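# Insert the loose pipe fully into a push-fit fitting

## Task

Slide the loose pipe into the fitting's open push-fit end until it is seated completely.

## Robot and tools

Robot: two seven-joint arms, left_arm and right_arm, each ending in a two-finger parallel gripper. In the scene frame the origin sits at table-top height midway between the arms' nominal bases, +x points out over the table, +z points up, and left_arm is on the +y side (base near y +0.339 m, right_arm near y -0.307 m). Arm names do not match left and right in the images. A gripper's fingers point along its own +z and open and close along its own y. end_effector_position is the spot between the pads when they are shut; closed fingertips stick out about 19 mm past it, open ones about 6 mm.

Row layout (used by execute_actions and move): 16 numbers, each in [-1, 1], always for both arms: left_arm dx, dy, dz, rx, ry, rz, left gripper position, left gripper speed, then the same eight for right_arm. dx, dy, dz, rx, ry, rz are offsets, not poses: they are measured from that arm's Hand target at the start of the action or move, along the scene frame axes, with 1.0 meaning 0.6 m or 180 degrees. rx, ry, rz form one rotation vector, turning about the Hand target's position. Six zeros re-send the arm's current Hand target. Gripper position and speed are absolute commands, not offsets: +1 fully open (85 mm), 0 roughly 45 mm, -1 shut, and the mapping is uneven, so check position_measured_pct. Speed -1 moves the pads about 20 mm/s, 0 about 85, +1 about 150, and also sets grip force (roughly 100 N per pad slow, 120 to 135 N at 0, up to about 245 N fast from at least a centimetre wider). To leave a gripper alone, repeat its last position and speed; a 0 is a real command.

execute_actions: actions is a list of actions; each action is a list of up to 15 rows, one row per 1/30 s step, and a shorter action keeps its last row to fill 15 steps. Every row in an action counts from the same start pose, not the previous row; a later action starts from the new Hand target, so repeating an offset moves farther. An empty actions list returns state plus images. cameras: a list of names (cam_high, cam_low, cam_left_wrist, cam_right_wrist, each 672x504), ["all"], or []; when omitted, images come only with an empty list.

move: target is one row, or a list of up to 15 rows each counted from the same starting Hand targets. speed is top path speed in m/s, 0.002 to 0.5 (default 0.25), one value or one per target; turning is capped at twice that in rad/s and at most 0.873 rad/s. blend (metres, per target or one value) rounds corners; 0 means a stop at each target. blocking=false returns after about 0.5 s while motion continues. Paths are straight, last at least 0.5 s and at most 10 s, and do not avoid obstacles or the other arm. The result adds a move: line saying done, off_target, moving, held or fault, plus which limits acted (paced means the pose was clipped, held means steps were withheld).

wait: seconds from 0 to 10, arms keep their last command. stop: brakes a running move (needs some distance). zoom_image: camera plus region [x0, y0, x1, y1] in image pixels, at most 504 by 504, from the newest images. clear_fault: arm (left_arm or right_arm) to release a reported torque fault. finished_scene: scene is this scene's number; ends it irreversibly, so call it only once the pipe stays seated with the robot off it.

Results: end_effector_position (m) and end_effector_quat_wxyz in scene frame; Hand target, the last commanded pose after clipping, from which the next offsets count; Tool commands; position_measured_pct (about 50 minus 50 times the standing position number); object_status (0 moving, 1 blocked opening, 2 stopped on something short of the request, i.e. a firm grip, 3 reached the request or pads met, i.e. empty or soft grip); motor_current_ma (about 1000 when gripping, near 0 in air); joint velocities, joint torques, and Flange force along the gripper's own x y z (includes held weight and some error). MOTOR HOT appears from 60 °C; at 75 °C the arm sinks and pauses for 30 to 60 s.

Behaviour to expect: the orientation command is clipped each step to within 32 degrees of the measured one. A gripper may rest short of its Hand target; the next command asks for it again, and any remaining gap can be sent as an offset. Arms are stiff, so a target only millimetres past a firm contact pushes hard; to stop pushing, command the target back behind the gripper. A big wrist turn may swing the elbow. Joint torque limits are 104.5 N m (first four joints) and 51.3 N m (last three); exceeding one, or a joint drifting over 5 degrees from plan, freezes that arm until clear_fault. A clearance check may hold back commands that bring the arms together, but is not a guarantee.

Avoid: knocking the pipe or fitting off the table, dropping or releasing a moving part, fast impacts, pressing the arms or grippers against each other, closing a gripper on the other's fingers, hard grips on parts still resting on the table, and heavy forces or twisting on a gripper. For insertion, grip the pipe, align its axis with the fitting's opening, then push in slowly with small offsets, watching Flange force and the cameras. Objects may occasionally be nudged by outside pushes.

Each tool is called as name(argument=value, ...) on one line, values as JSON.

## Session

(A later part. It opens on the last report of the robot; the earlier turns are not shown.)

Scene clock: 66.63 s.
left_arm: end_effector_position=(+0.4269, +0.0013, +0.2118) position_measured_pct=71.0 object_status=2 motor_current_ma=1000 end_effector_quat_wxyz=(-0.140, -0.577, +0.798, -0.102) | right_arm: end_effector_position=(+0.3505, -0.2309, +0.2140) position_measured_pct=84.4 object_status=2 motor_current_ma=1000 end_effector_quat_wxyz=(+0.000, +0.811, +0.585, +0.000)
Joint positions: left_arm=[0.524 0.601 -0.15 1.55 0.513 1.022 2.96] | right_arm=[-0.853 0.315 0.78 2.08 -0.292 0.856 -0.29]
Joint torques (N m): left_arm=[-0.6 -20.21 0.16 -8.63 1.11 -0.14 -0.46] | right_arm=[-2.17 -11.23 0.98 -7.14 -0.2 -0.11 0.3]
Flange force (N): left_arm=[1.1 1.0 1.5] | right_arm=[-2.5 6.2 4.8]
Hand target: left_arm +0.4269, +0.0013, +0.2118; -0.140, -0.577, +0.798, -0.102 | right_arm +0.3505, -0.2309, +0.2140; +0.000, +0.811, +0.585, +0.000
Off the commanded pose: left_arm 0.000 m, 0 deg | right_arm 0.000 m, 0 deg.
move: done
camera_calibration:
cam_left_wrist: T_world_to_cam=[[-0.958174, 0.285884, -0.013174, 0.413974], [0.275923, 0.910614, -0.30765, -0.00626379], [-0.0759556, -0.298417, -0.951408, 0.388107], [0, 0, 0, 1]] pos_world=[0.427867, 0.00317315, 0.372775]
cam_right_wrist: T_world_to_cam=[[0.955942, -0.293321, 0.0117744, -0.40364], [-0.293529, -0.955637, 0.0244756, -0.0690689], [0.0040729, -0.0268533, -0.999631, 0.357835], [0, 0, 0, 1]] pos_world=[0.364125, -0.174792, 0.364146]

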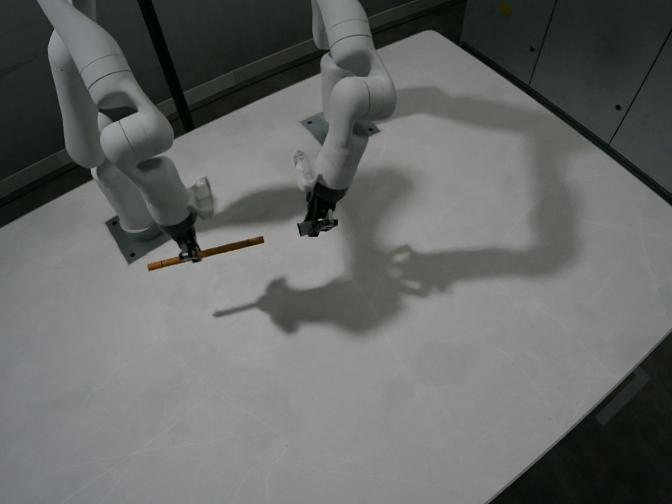

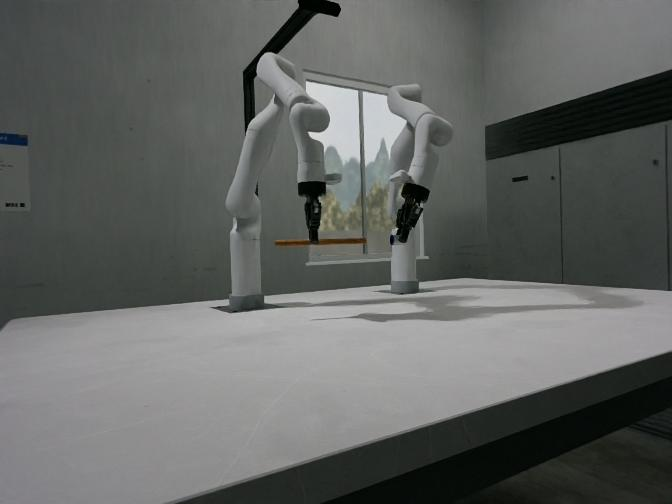

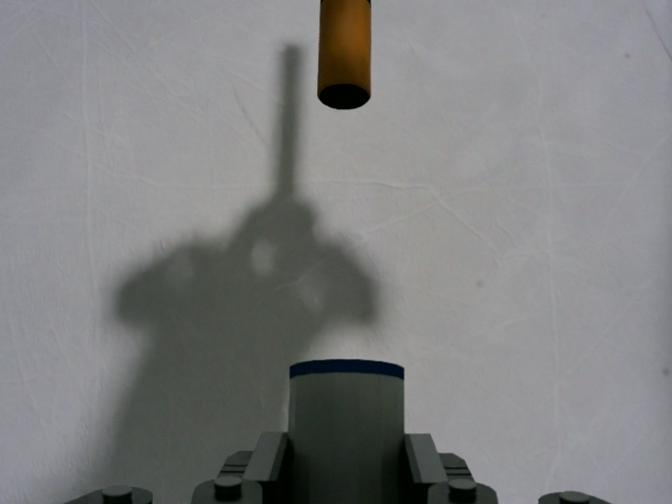

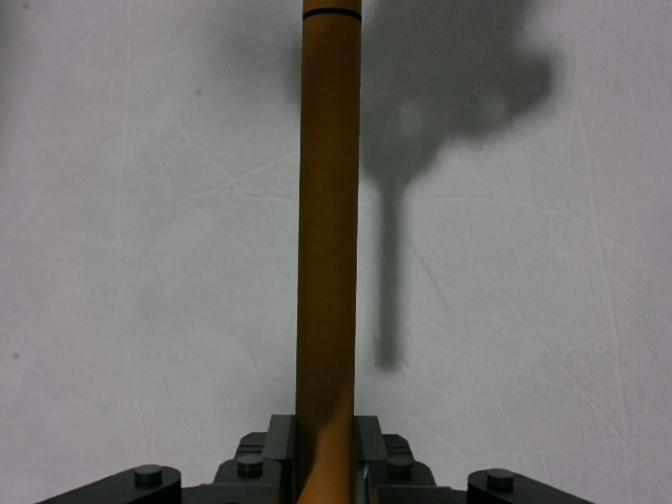

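move(target=[0, 0, 0, 0, 0, 0, -0.5, -1, 0.0145, 0.0918, -0.0055, -0.0693, -0.2111, 0, -0.74, -1], speed=0.2, cameras=["cam_low", "cam_left_wrist", "cam_high"])

Scene clock: 75.63 s.
left_arm: end_effector_position=(+0.4269, +0.0013, +0.2118) position_measured_pct=71.0 object_status=2 motor_current_ma=1000 end_effector_quat_wxyz=(-0.140, -0.577, +0.798, -0.102) | right_arm: end_effector_position=(+0.3592, -0.1758, +0.2107) position_measured_pct=84.4 object_status=2 motor_current_ma=1000 end_effector_quat_wxyz=(+0.277, +0.762, +0.550, +0.201)
Joint positions: left_arm=[0.524 0.601 -0.15 1.55 0.513 1.022 2.961] | right_arm=[-1.855 0.61 1.304 2.471 0.183 0.13 -1.28]
Joint torques (N m): left_arm=[-0.51 -20.24 0.22 -8.52 1.13 -0.13 -0.47] | right_arm=[-2.24 -8.3 3.31 -4.98 0.11 -0.72 0.08]
Flange force (N): left_arm=[1.1 0.5 1.4] | right_arm=[-0.9 1.0 11.5]
Hand target: left_arm +0.4269, +0.0013, +0.2118; -0.140, -0.577, +0.798, -0.102 | right_arm +0.3592, -0.1758, +0.2107; +0.277, +0.762, +0.550, +0.201
Off the commanded pose: left_arm 0.000 m, 0 deg | right_arm 0.000 m, 0 deg.
move: done
camera_calibration:
cam_left_wrist: T_world_to_cam=[[-0.958198, 0.285806, -0.0131162, 0.413962], [0.275839, 0.910668, -0.307565, -0.00629006], [-0.0759595, -0.298326, -0.951437, 0.388024], [0, 0, 0, 1]] pos_world=[0.427866, 0.00317293, 0.372675]
Images, in order (width x height): cam_high 672x504, cam_low 672x504, cam_left_wrist 672x504.

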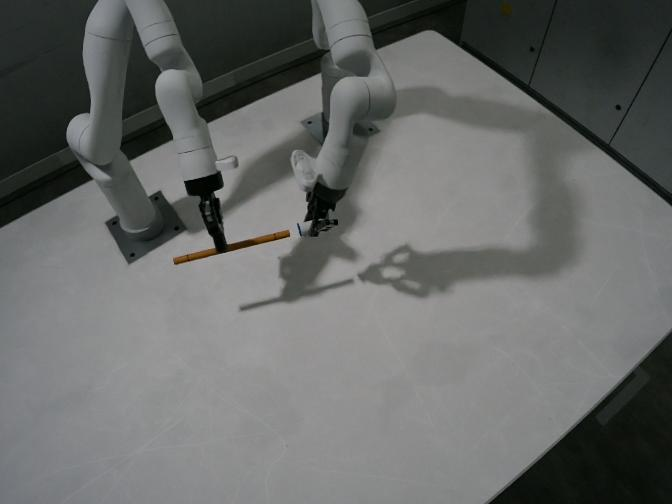

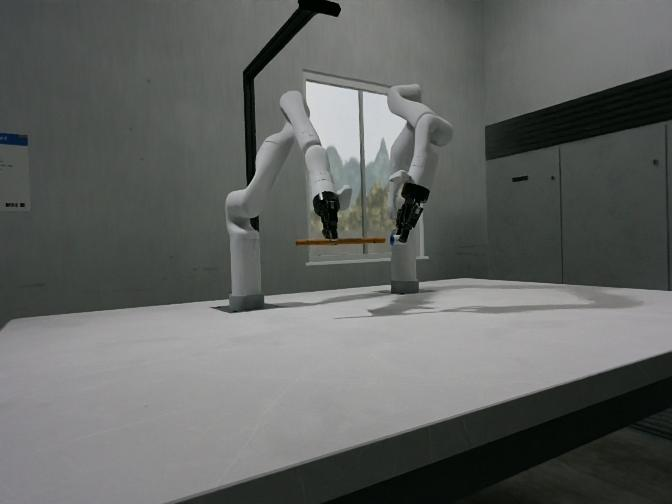

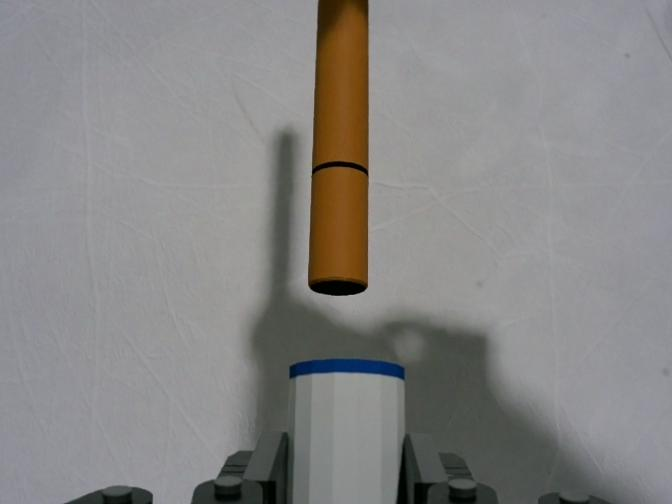

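zoom_image(camera="cam_left_wrist", region=[270, 250, 430, 410])

zoom_image(camera="cam_left_wrist", region=[260, 0, 420, 160])

zoom_image(camera="cam_low", region=[360, 220, 420, 260])

zoom_image(camera="cam_low", region=[290, 220, 410, 260])

Scaled by 3.150.

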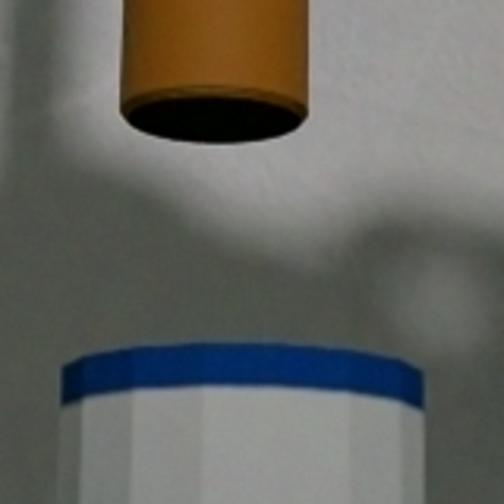

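Scaled by 3.150.

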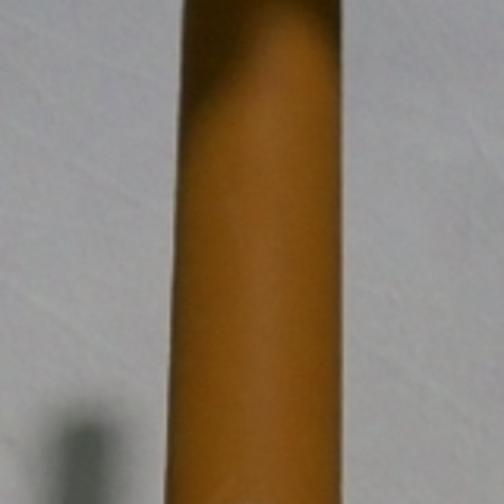

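Scaled by 8.400 from the camera's 672x504 image, which has a finer 960x720 frame.

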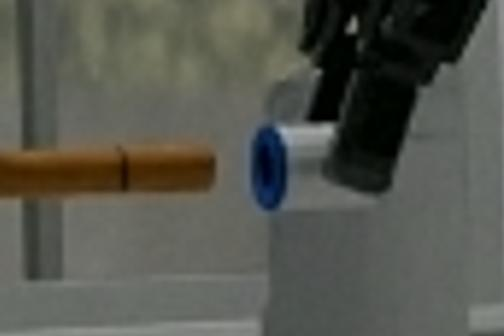

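Scaled by 4.200 from the camera's 672x504 image, which has a finer 960x720 frame.

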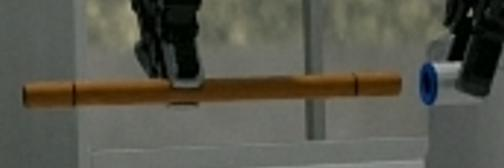

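zoom_image(camera="cam_left_wrist", region=[280, 355, 320, 455])

zoom_image(camera="cam_left_wrist", region=[375, 355, 415, 455])

Scaled by 5.040.

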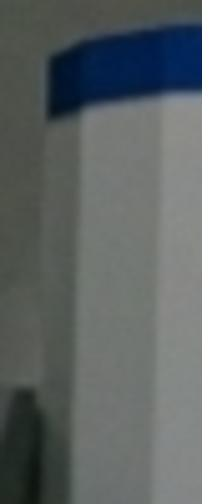

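Scaled by 5.040.

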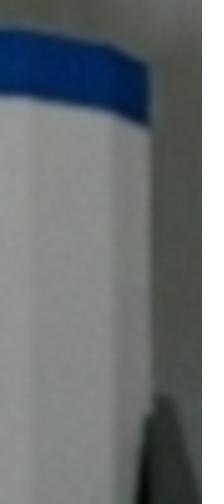

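zoom_image(camera="cam_low", region=[380, 228, 408, 252])

zoom_image(camera="cam_low", region=[290, 228, 318, 252])

zoom_image(camera="cam_low", region=[350, 228, 378, 252])

Scaled by 18.000 from the camera's 672x504 image, which has a finer 960x720 frame.

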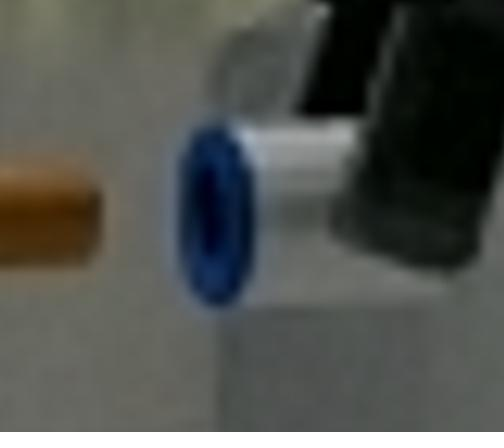

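Scaled by 18.000 from the camera's 672x504 image, which has a finer 960x720 frame.

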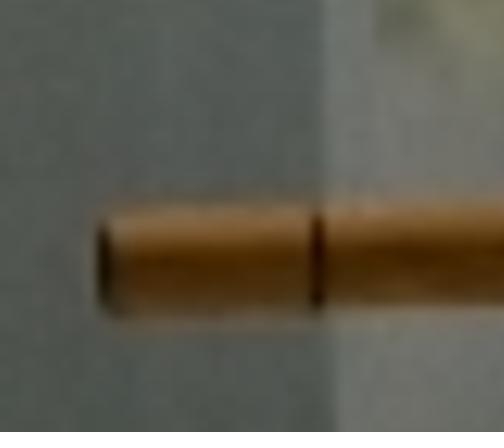

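Scaled by 18.000 from the camera's 672x504 image, which has a finer 960x720 frame.

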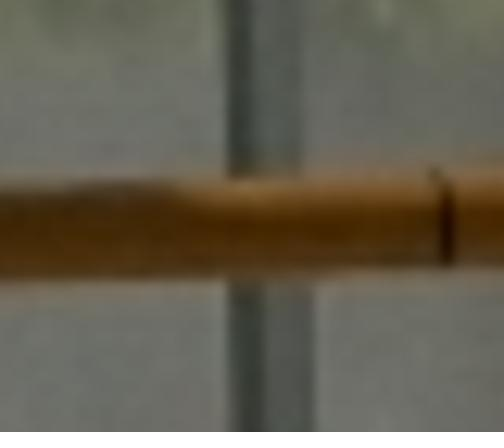

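move(target=[0, 0, 0, 0, 0, 0, -0.5, -1, -0.0005, 0.021, 0, 0, 0, -0.00306, -0.74, -1], speed=0.05, cameras=["cam_low", "cam_left_wrist"])

zoom_image(camera="cam_left_wrist", region=[280, 270, 420, 410])

zoom_image(camera="cam_low", region=[380, 228, 408, 252])

zoom_image(camera="cam_low", region=[300, 228, 328, 252])

zoom_image(camera="cam_left_wrist", region=[280, 0, 420, 140])

Scene clock: 84.93 s.
left_arm: end_effector_position=(+0.4269, +0.0013, +0.2118) position_measured_pct=71.0 object_status=2 motor_current_ma=1000 end_effector_quat_wxyz=(-0.140, -0.577, +0.798, -0.102) | right_arm: end_effector_position=(+0.3589, -0.1633, +0.2107) position_measured_pct=84.4 object_status=2 motor_current_ma=1000 end_effector_quat_wxyz=(+0.278, +0.765, +0.546, +0.199)
Joint positions: left_arm=[0.524 0.601 -0.15 1.55 0.513 1.022 2.961] | right_arm=[-1.868 0.625 1.284 2.437 0.161 0.174 -1.299]
Joint torques (N m): left_arm=[-0.44 -20.26 0.12 -8.49 1.09 -0.1 -0.5] | right_arm=[-2.26 -8.82 3.49 -5.02 0.14 -0.82 0.22]
Flange force (N): left_arm=[1.0 0.4 1.5] | right_arm=[-0.1 0.9 10.6]
Hand target: left_arm +0.4269, +0.0013, +0.2118; -0.140, -0.577, +0.798, -0.102 | right_arm +0.3589, -0.1632, +0.2107; +0.278, +0.765, +0.546, +0.199
Off the commanded pose: left_arm 0.000 m, 0 deg | right_arm 0.000 m, 0 deg.
move: done
camera_calibration:
cam_left_wrist: T_world_to_cam=[[-0.958198, 0.285806, -0.0131162, 0.413962], [0.275839, 0.910668, -0.307565, -0.00629006], [-0.0759595, -0.298326, -0.951437, 0.388024], [0, 0, 0, 1]] pos_world=[0.427866, 0.00317293, 0.372675]
Images, in order (width x height): cam_low 672x504, cam_left_wrist 672x504.

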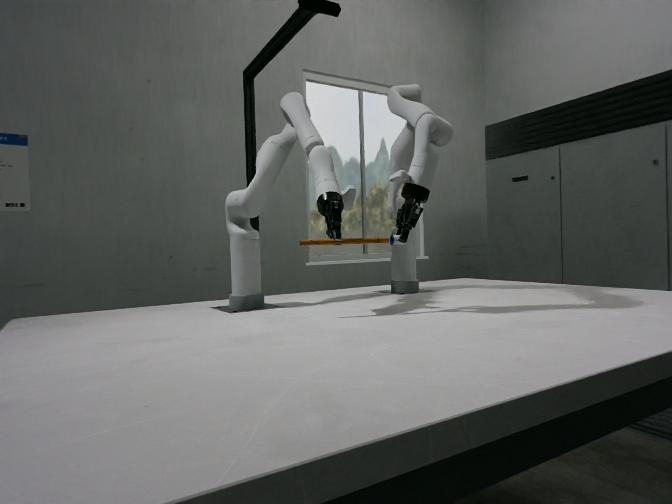

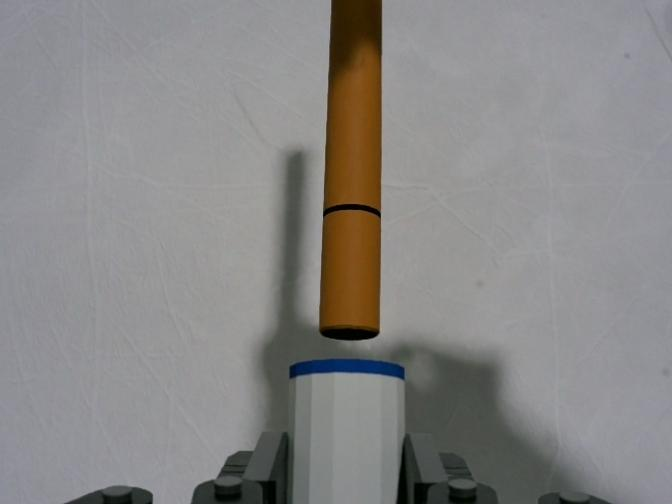

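Scaled by 3.600.

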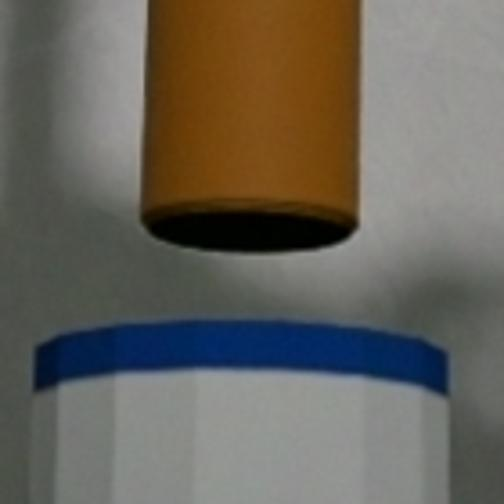

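Scaled by 18.000 from the camera's 672x504 image, which has a finer 960x720 frame.

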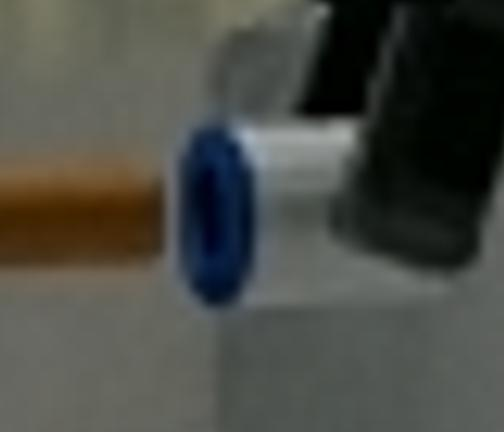

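Scaled by 18.000 from the camera's 672x504 image, which has a finer 960x720 frame.

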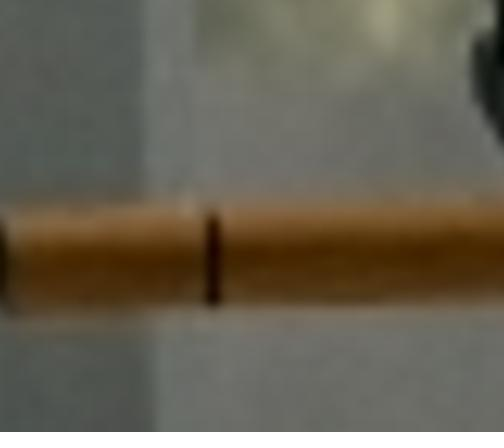

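Scaled by 3.600.

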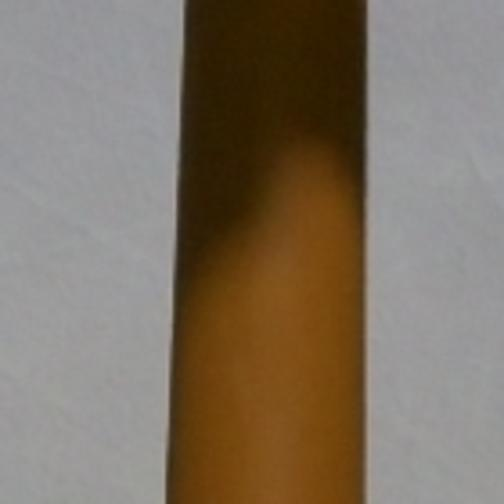

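move(target=[0, 0, 0, 0, 0, 0, -0.5, -1, 0.0038, 0.0093, -0.001, 0, 0, 0, -0.74, -1], speed=0.03, cameras=["cam_low", "cam_left_wrist", "cam_high"])

zoom_image(camera="cam_left_wrist", region=[280, 270, 420, 410])

zoom_image(camera="cam_low", region=[376, 230, 404, 250])

zoom_image(camera="cam_high", region=[265, 210, 325, 250])

Scene clock: 88.73 s.
left_arm: end_effector_position=(+0.4269, +0.0013, +0.2118) position_measured_pct=71.0 object_status=2 motor_current_ma=1000 end_effector_quat_wxyz=(-0.140, -0.577, +0.798, -0.102) | right_arm: end_effector_position=(+0.3612, -0.1577, +0.2101) position_measured_pct=84.4 object_status=2 motor_current_ma=1000 end_effector_quat_wxyz=(+0.278, +0.765, +0.546, +0.199)
Joint positions: left_arm=[0.524 0.601 -0.15 1.55 0.513 1.022 2.961] | right_arm=[-1.861 0.631 1.269 2.421 0.155 0.185 -1.303]
Joint torques (N m): left_arm=[-0.42 -20.25 0.14 -8.59 1.16 -0.1 -0.42] | right_arm=[-2.16 -8.91 3.44 -5.08 0.14 -0.83 0.18]
Flange force (N): left_arm=[0.7 0.8 1.5] | right_arm=[-0.6 1.4 8.9]
Hand target: left_arm +0.4269, +0.0013, +0.2118; -0.140, -0.577, +0.798, -0.102 | right_arm +0.3612, -0.1576, +0.2101; +0.278, +0.765, +0.546, +0.199
Off the commanded pose: left_arm 0.000 m, 0 deg | right_arm 0.000 m, 0 deg.
move: done
camera_calibration:
cam_left_wrist: T_world_to_cam=[[-0.958198, 0.285806, -0.0131162, 0.413962], [0.275839, 0.910668, -0.307565, -0.00629006], [-0.0759595, -0.298326, -0.951437, 0.388024], [0, 0, 0, 1]] pos_world=[0.427866, 0.00317293, 0.372675]
Images, in order (width x height): cam_high 672x504, cam_low 672x504, cam_left_wrist 672x504.

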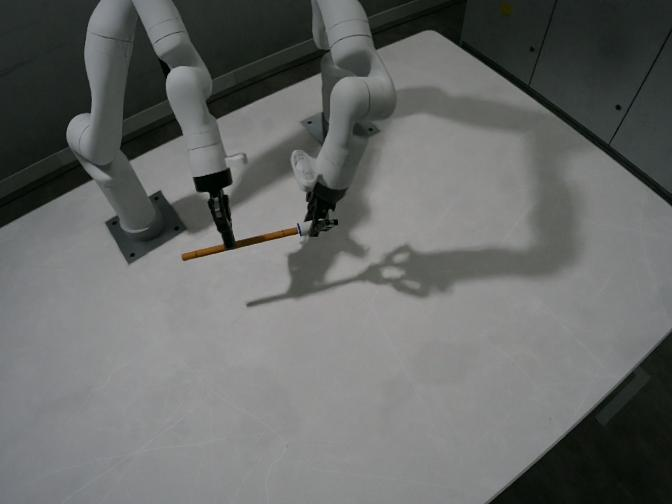

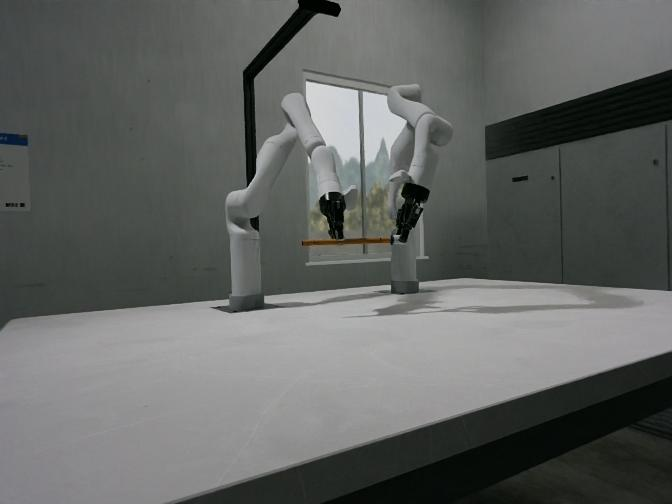

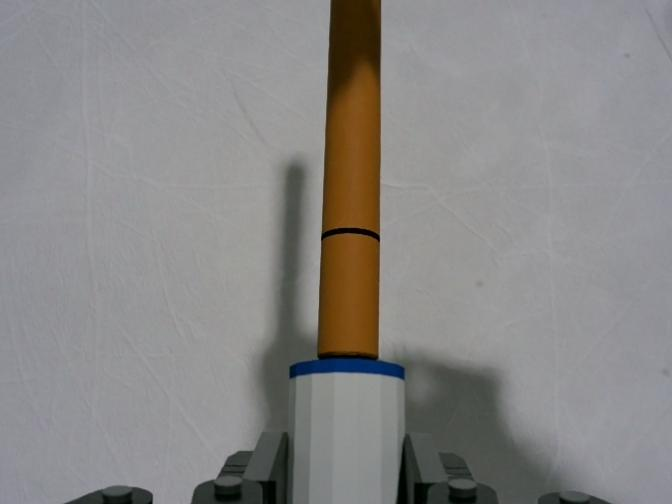

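Scaled by 3.600.

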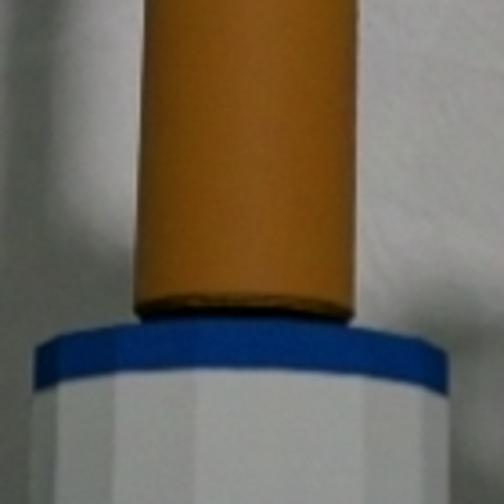

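Scaled by 18.000 from the camera's 672x504 image, which has a finer 960x720 frame.

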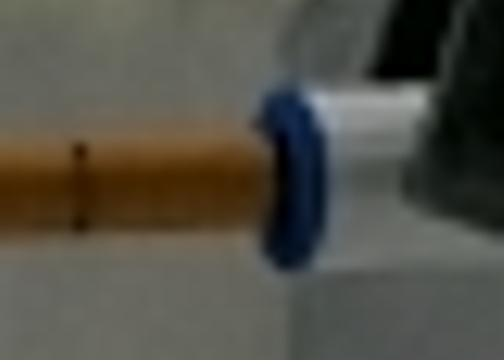

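Scaled by 8.400 from the camera's 672x504 image, which has a finer 960x720 frame.

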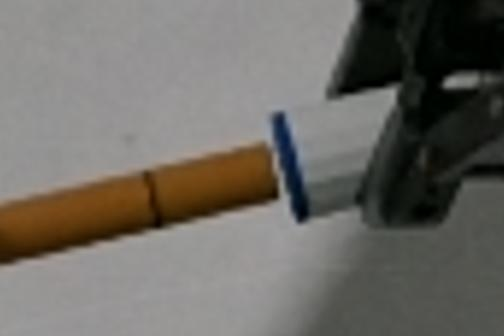

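move(target=[0, 0, 0, 0, 0, 0, -0.5, -1, 0.0043, 0.0126, 0.0003, 0, 0, 0, -0.74, -1], speed=0.02, cameras=["cam_low", "cam_left_wrist"])

zoom_image(camera="cam_left_wrist", region=[280, 270, 420, 410])

zoom_image(camera="cam_low", region=[376, 230, 404, 250])

Scene clock: 90.47 s.
left_arm: end_effector_position=(+0.4270, +0.0014, +0.2118) position_measured_pct=71.0 object_status=2 motor_current_ma=1000 end_effector_quat_wxyz=(-0.140, -0.577, +0.798, -0.102) | right_arm: end_effector_position=(+0.3638, -0.1501, +0.2102) position_measured_pct=84.4 object_status=2 motor_current_ma=1000 end_effector_quat_wxyz=(+0.278, +0.765, +0.546, +0.199)
Joint positions: left_arm=[0.524 0.601 -0.15 1.55 0.513 1.022 2.961] | right_arm=[-1.856 0.637 1.255 2.398 0.148 0.203 -1.307]
Joint torques (N m): left_arm=[0.46 -20.44 1.02 -8.98 1.78 -0.2 -0.46] | right_arm=[-2.98 -9.33 3.02 -6.16 0.15 -1.47 0.27]
Flange force (N): left_arm=[-1.1 1.1 0.8] | right_arm=[-2.3 2.1 9.0]
Hand target: left_arm +0.4270, +0.0013, +0.2118; -0.140, -0.577, +0.798, -0.102 | right_arm +0.3638, -0.1501, +0.2102; +0.278, +0.765, +0.546, +0.199
Off the commanded pose: left_arm 0.000 m, 0 deg | right_arm 0.000 m, 0 deg.
move: done
camera_calibration:
cam_left_wrist: T_world_to_cam=[[-0.958198, 0.285806, -0.0131162, 0.413962], [0.275839, 0.910668, -0.307565, -0.00629006], [-0.0759595, -0.298326, -0.951437, 0.388024], [0, 0, 0, 1]] pos_world=[0.427866, 0.00317293, 0.372675]
Images, in order (width x height): cam_low 672x504, cam_left_wrist 672x504.

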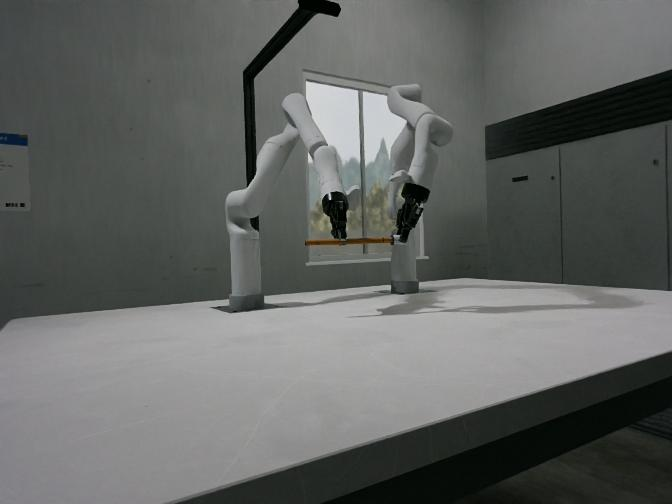

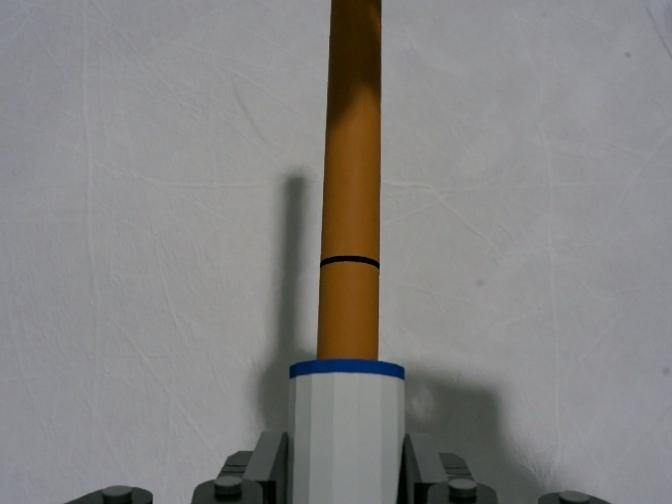

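Scaled by 3.600.

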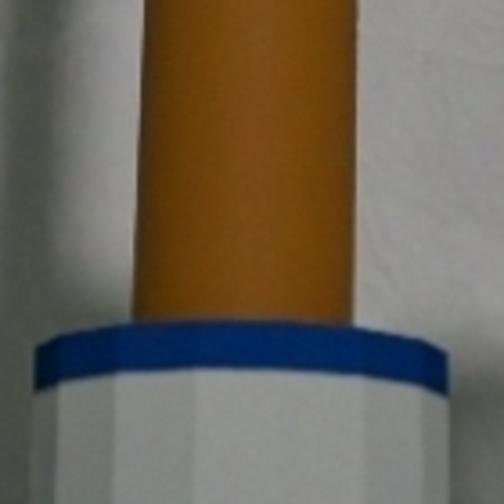

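Scaled by 18.000 from the camera's 672x504 image, which has a finer 960x720 frame.

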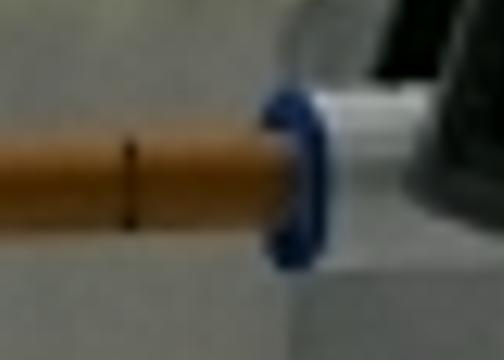

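move(target=[0, 0, 0, 0, 0, 0, -0.5, -1, 0.0054, 0.0158, 0, 0, 0, 0, -0.74, -1], speed=0.03, cameras=["cam_low", "cam_left_wrist"])

Scene clock: 92.37 s.
left_arm: end_effector_position=(+0.4271, +0.0016, +0.2118) position_measured_pct=71.0 object_status=2 motor_current_ma=1000 end_effector_quat_wxyz=(-0.140, -0.578, +0.798, -0.102) | right_arm: end_effector_position=(+0.3670, -0.1407, +0.2102) position_measured_pct=84.4 object_status=2 motor_current_ma=1000 end_effector_quat_wxyz=(+0.278, +0.765, +0.546, +0.199)
Joint positions: left_arm=[0.523 0.601 -0.15 1.55 0.513 1.022 2.961] | right_arm=[-1.848 0.646 1.236 2.37 0.139 0.225 -1.312]
Joint torques (N m): left_arm=[19.46 -21.76 19.2 -11.39 11.56 2.14 -0.44] | right_arm=[-12.97 -13.46 -3.13 -26.77 -0.39 -13.18 0.36]
Flange force (N): left_arm=[-37.3 0.4 -11.6] | right_arm=[-36.4 2.8 5.8]
Hand target: left_arm +0.4270, +0.0013, +0.2118; -0.140, -0.577, +0.798, -0.102 | right_arm +0.3670, -0.1406, +0.2102; +0.278, +0.765, +0.546, +0.199
Off the commanded pose: left_arm 0.000 m, 0 deg | right_arm 0.000 m, 0 deg.
move: done
camera_calibration:
cam_left_wrist: T_world_to_cam=[[-0.958305, 0.285445, -0.0131587, 0.414061], [0.275522, 0.91082, -0.3074, -0.00642537], [-0.0757607, -0.298208, -0.951489, 0.388026], [0, 0, 0, 1]] pos_world=[0.427964, 0.00337324, 0.372676]
Images, in order (width x height): cam_low 672x504, cam_left_wrist 672x504.

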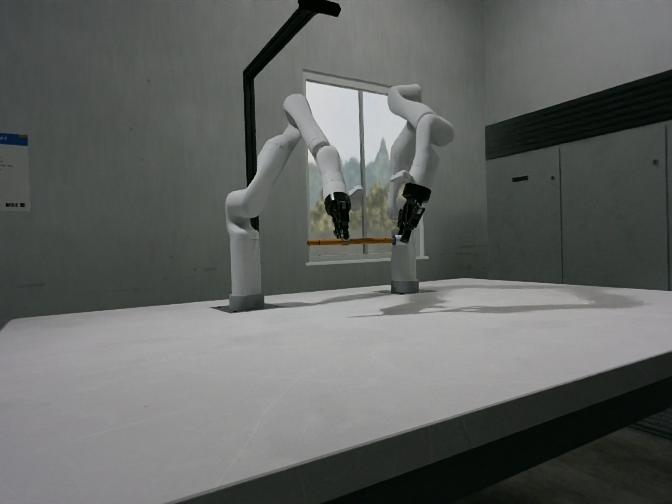

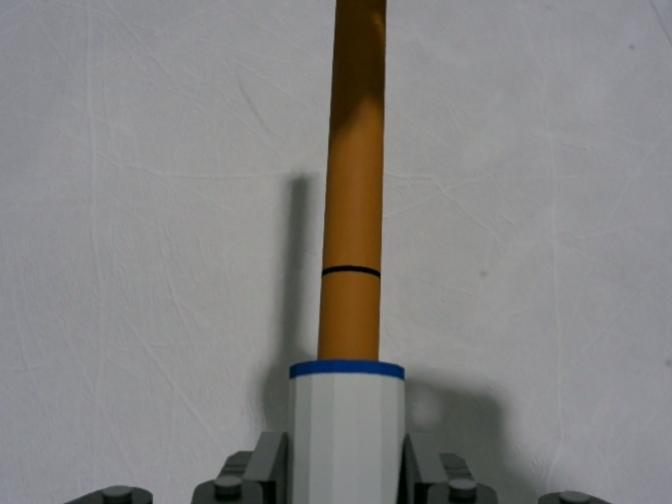

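zoom_image(camera="cam_low", region=[376, 228, 408, 252])

zoom_image(camera="cam_low", region=[300, 220, 420, 260])

zoom_image(camera="cam_left_wrist", region=[280, 260, 420, 400])

wait(seconds=0.1, cameras=["cam_right_wrist", "cam_high"])

Scaled by 15.750 from the camera's 672x504 image, which has a finer 960x720 frame.

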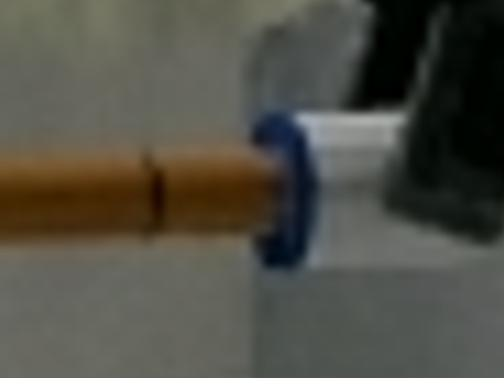

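Scaled by 4.200 from the camera's 672x504 image, which has a finer 960x720 frame.

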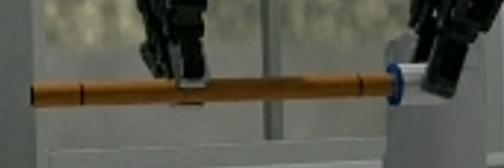

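Scaled by 3.600.

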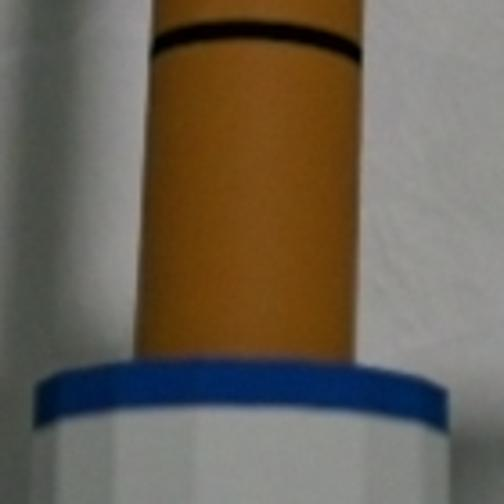

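Scene clock: 93.37 s.
left_arm: end_effector_position=(+0.4270, +0.0013, +0.2118) position_measured_pct=71.0 object_status=2 motor_current_ma=1000 end_effector_quat_wxyz=(-0.140, -0.577, +0.798, -0.102) | right_arm: end_effector_position=(+0.3670, -0.1406, +0.2102) position_measured_pct=84.4 object_status=2 motor_current_ma=1000 end_effector_quat_wxyz=(+0.278, +0.765, +0.546, +0.199)
Joint positions: left_arm=[0.524 0.601 -0.15 1.55 0.513 1.022 2.961] | right_arm=[-1.848 0.646 1.236 2.37 0.139 0.225 -1.312]
Joint torques (N m): left_arm=[20.28 -21.69 19.93 -11.41 11.91 2.34 -0.46] | right_arm=[-13.35 -13.59 -3.3 -27.64 -0.44 -13.94 0.35]
Flange force (N): left_arm=[-38.7 0.5 -12.1] | right_arm=[-37.1 3.1 4.7]
Hand target: left_arm +0.4270, +0.0013, +0.2118; -0.140, -0.577, +0.798, -0.102 | right_arm +0.3670, -0.1406, +0.2102; +0.278, +0.765, +0.546, +0.199
Tool commands: left_gripper/position=-0.5 left_gripper/speed=-1.0 right_gripper/position=-0.74 right_gripper/speed=-1.0
Off the commanded pose: left_arm 0.000 m, 0 deg | right_arm 0.000 m, 0 deg.
wait: 0.10 s; at rest from the start
camera_calibration:
cam_right_wrist: T_world_to_cam=[[0.724438, -0.225075, 0.65156, -0.432852], [-0.321928, -0.946254, 0.0310616, 0.0325308], [0.609551, -0.232258, -0.757961, 0.0545606], [0, 0, 0, 1]] pos_world=[0.290789, -0.0539698, 0.322373]
Images, in order (width x height): cam_high 672x504, cam_right_wrist 672x504.

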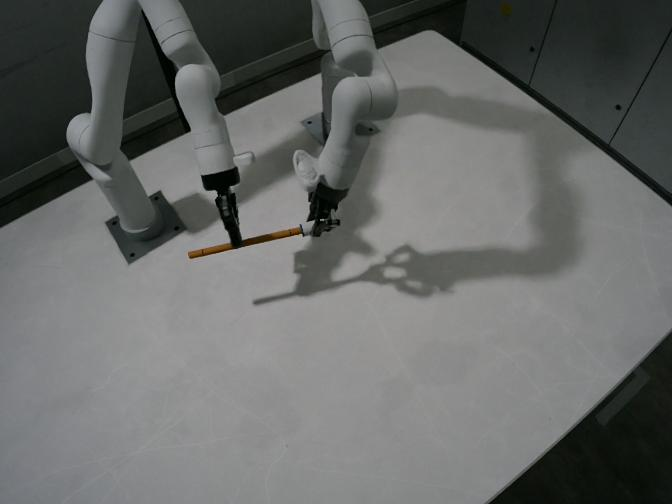

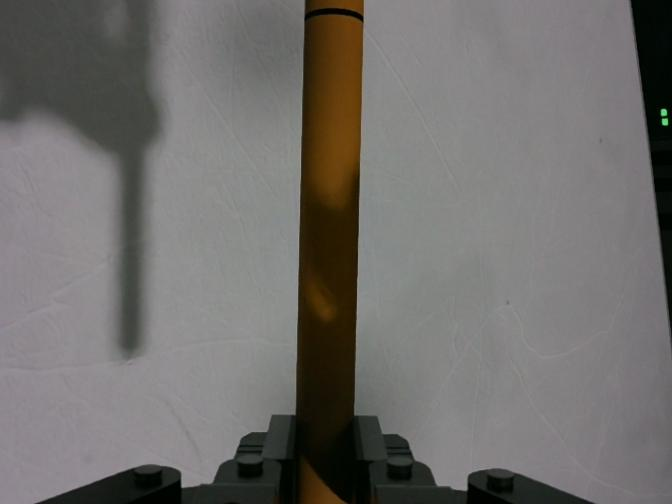

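move(target=[0, 0, 0, 0, 0, 0, -0.5, -1, 0.0027, 0.0079, 0, 0, 0, 0, -0.74, -1], speed=0.03, cameras=["cam_low", "cam_left_wrist"])

zoom_image(camera="cam_low", region=[376, 228, 408, 252])

Scene clock: 98.03 s.
left_arm: end_effector_position=(+0.4270, +0.0013, +0.2118) position_measured_pct=71.0 object_status=2 motor_current_ma=1000 end_effector_quat_wxyz=(-0.140, -0.577, +0.798, -0.102) | right_arm: end_effector_position=(+0.3686, -0.1359, +0.2102) position_measured_pct=84.4 object_status=2 motor_current_ma=1000 end_effector_quat_wxyz=(+0.278, +0.765, +0.546, +0.199)
Joint positions: left_arm=[0.524 0.601 -0.15 1.55 0.513 1.022 2.961] | right_arm=[-1.844 0.65 1.227 2.355 0.135 0.236 -1.314]
Joint torques (N m): left_arm=[20.68 -21.86 20.27 -11.58 12.27 2.22 -0.44] | right_arm=[-13.68 -13.86 -3.46 -28.01 -0.49 -14.36 0.39]
Flange force (N): left_arm=[-39.6 0.3 -12.5] | right_arm=[-37.2 3.7 3.9]
Hand target: left_arm +0.4270, +0.0013, +0.2118; -0.140, -0.577, +0.798, -0.102 | right_arm +0.3686, -0.1359, +0.2102; +0.278, +0.765, +0.546, +0.199
Off the commanded pose: left_arm 0.000 m, 0 deg | right_arm 0.000 m, 0 deg.
move: done
camera_calibration:
cam_left_wrist: T_world_to_cam=[[-0.9582, 0.285797, -0.0131432, 0.413973], [0.275832, 0.910641, -0.307651, -0.00625521], [-0.075957, -0.298417, -0.951408, 0.388012], [0, 0, 0, 1]] pos_world=[0.427866, 0.00317335, 0.372675]
Images, in order (width x height): cam_low 672x504, cam_left_wrist 672x504.

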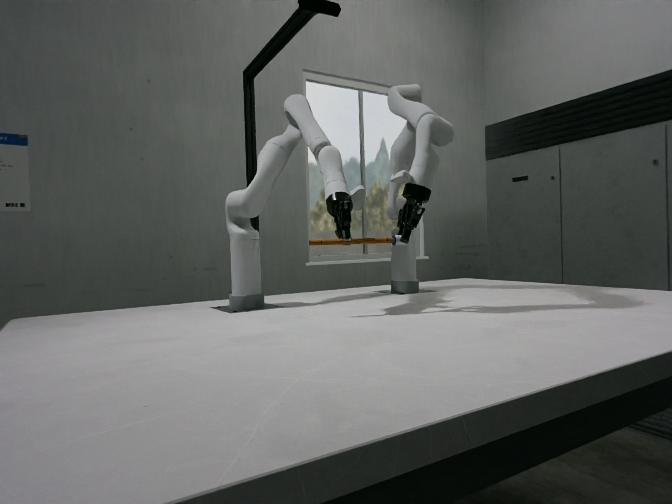

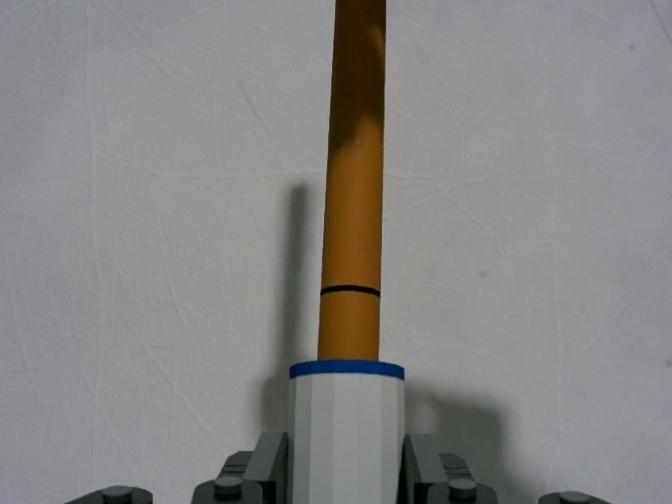

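Scaled by 15.750 from the camera's 672x504 image, which has a finer 960x720 frame.

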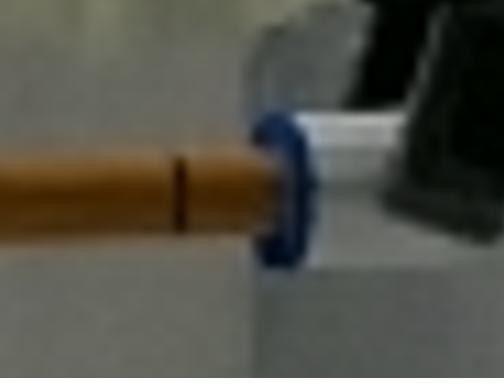

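move(target=[0, 0, 0, 0, 0, 0, -0.5, -1, 0.0075, 0.0221, 0, 0, 0, 0, -0.74, -1], speed=0.04, cameras=["cam_low", "cam_left_wrist"])

zoom_image(camera="cam_low", region=[376, 228, 408, 252])

zoom_image(camera="cam_left_wrist", region=[280, 300, 420, 405])

Scene clock: 100.20 s.
left_arm: end_effector_position=(+0.4270, +0.0015, +0.2118) position_measured_pct=71.0 object_status=2 motor_current_ma=1000 end_effector_quat_wxyz=(-0.140, -0.577, +0.798, -0.102) | right_arm: end_effector_position=(+0.3731, -0.1226, +0.2102) position_measured_pct=84.4 object_status=2 motor_current_ma=1000 end_effector_quat_wxyz=(+0.278, +0.765, +0.546, +0.199)
Joint positions: left_arm=[0.523 0.601 -0.15 1.55 0.513 1.022 2.961] | right_arm=[-1.833 0.662 1.202 2.315 0.123 0.266 -1.32]
Joint torques (N m): left_arm=[24.63 -21.97 24.12 -13.06 15.01 1.71 0.09] | right_arm=[-16.81 -15.65 -5.35 -33.65 -1 -17.42 0.2]
Flange force (N): left_arm=[-48.8 2.5 -16.9] | right_arm=[-46.9 5.3 4.0]
Hand target: left_arm +0.4269, +0.0013, +0.2118; -0.140, -0.577, +0.798, -0.102 | right_arm +0.3732, -0.1226, +0.2102; +0.278, +0.765, +0.546, +0.199
Off the commanded pose: left_arm 0.000 m, 0 deg | right_arm 0.000 m, 0 deg.
move: done
camera_calibration:
cam_left_wrist: T_world_to_cam=[[-0.958237, 0.285674, -0.0131387, 0.413958], [0.275731, 0.910749, -0.307423, -0.00638722], [-0.0758567, -0.298207, -0.951482, 0.388027], [0, 0, 0, 1]] pos_world=[0.427865, 0.00327271, 0.372676]
Images, in order (width x height): cam_low 672x504, cam_left_wrist 672x504.

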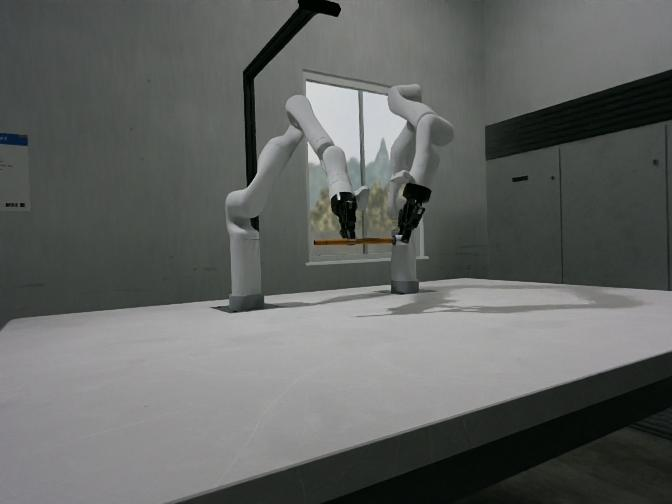

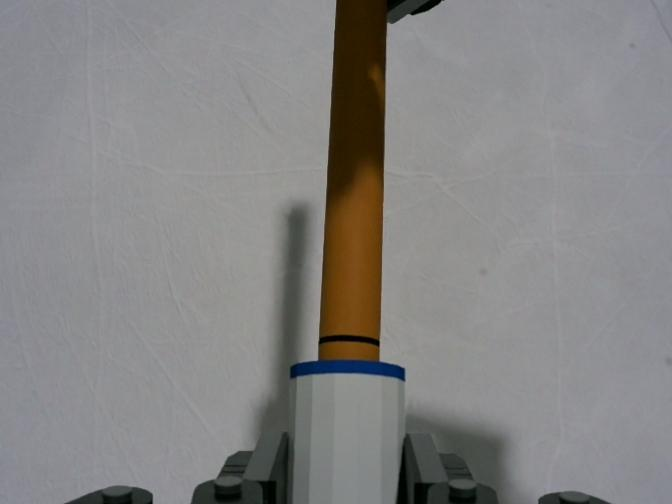

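Scaled by 15.750 from the camera's 672x504 image, which has a finer 960x720 frame.

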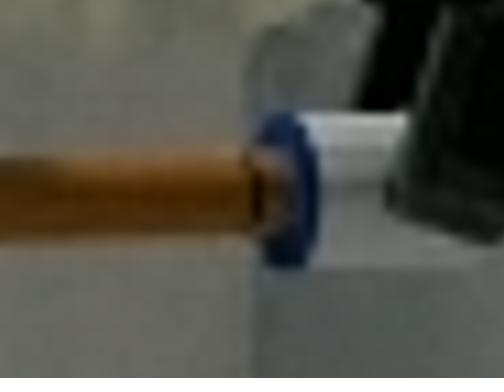

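Scaled by 3.600.

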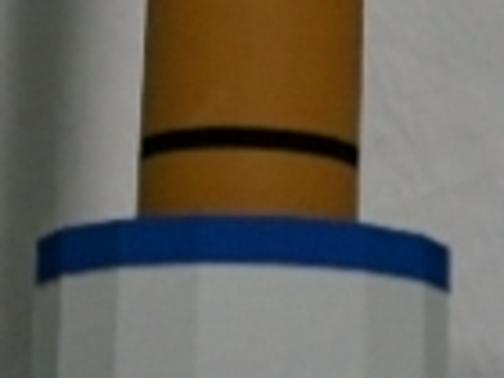

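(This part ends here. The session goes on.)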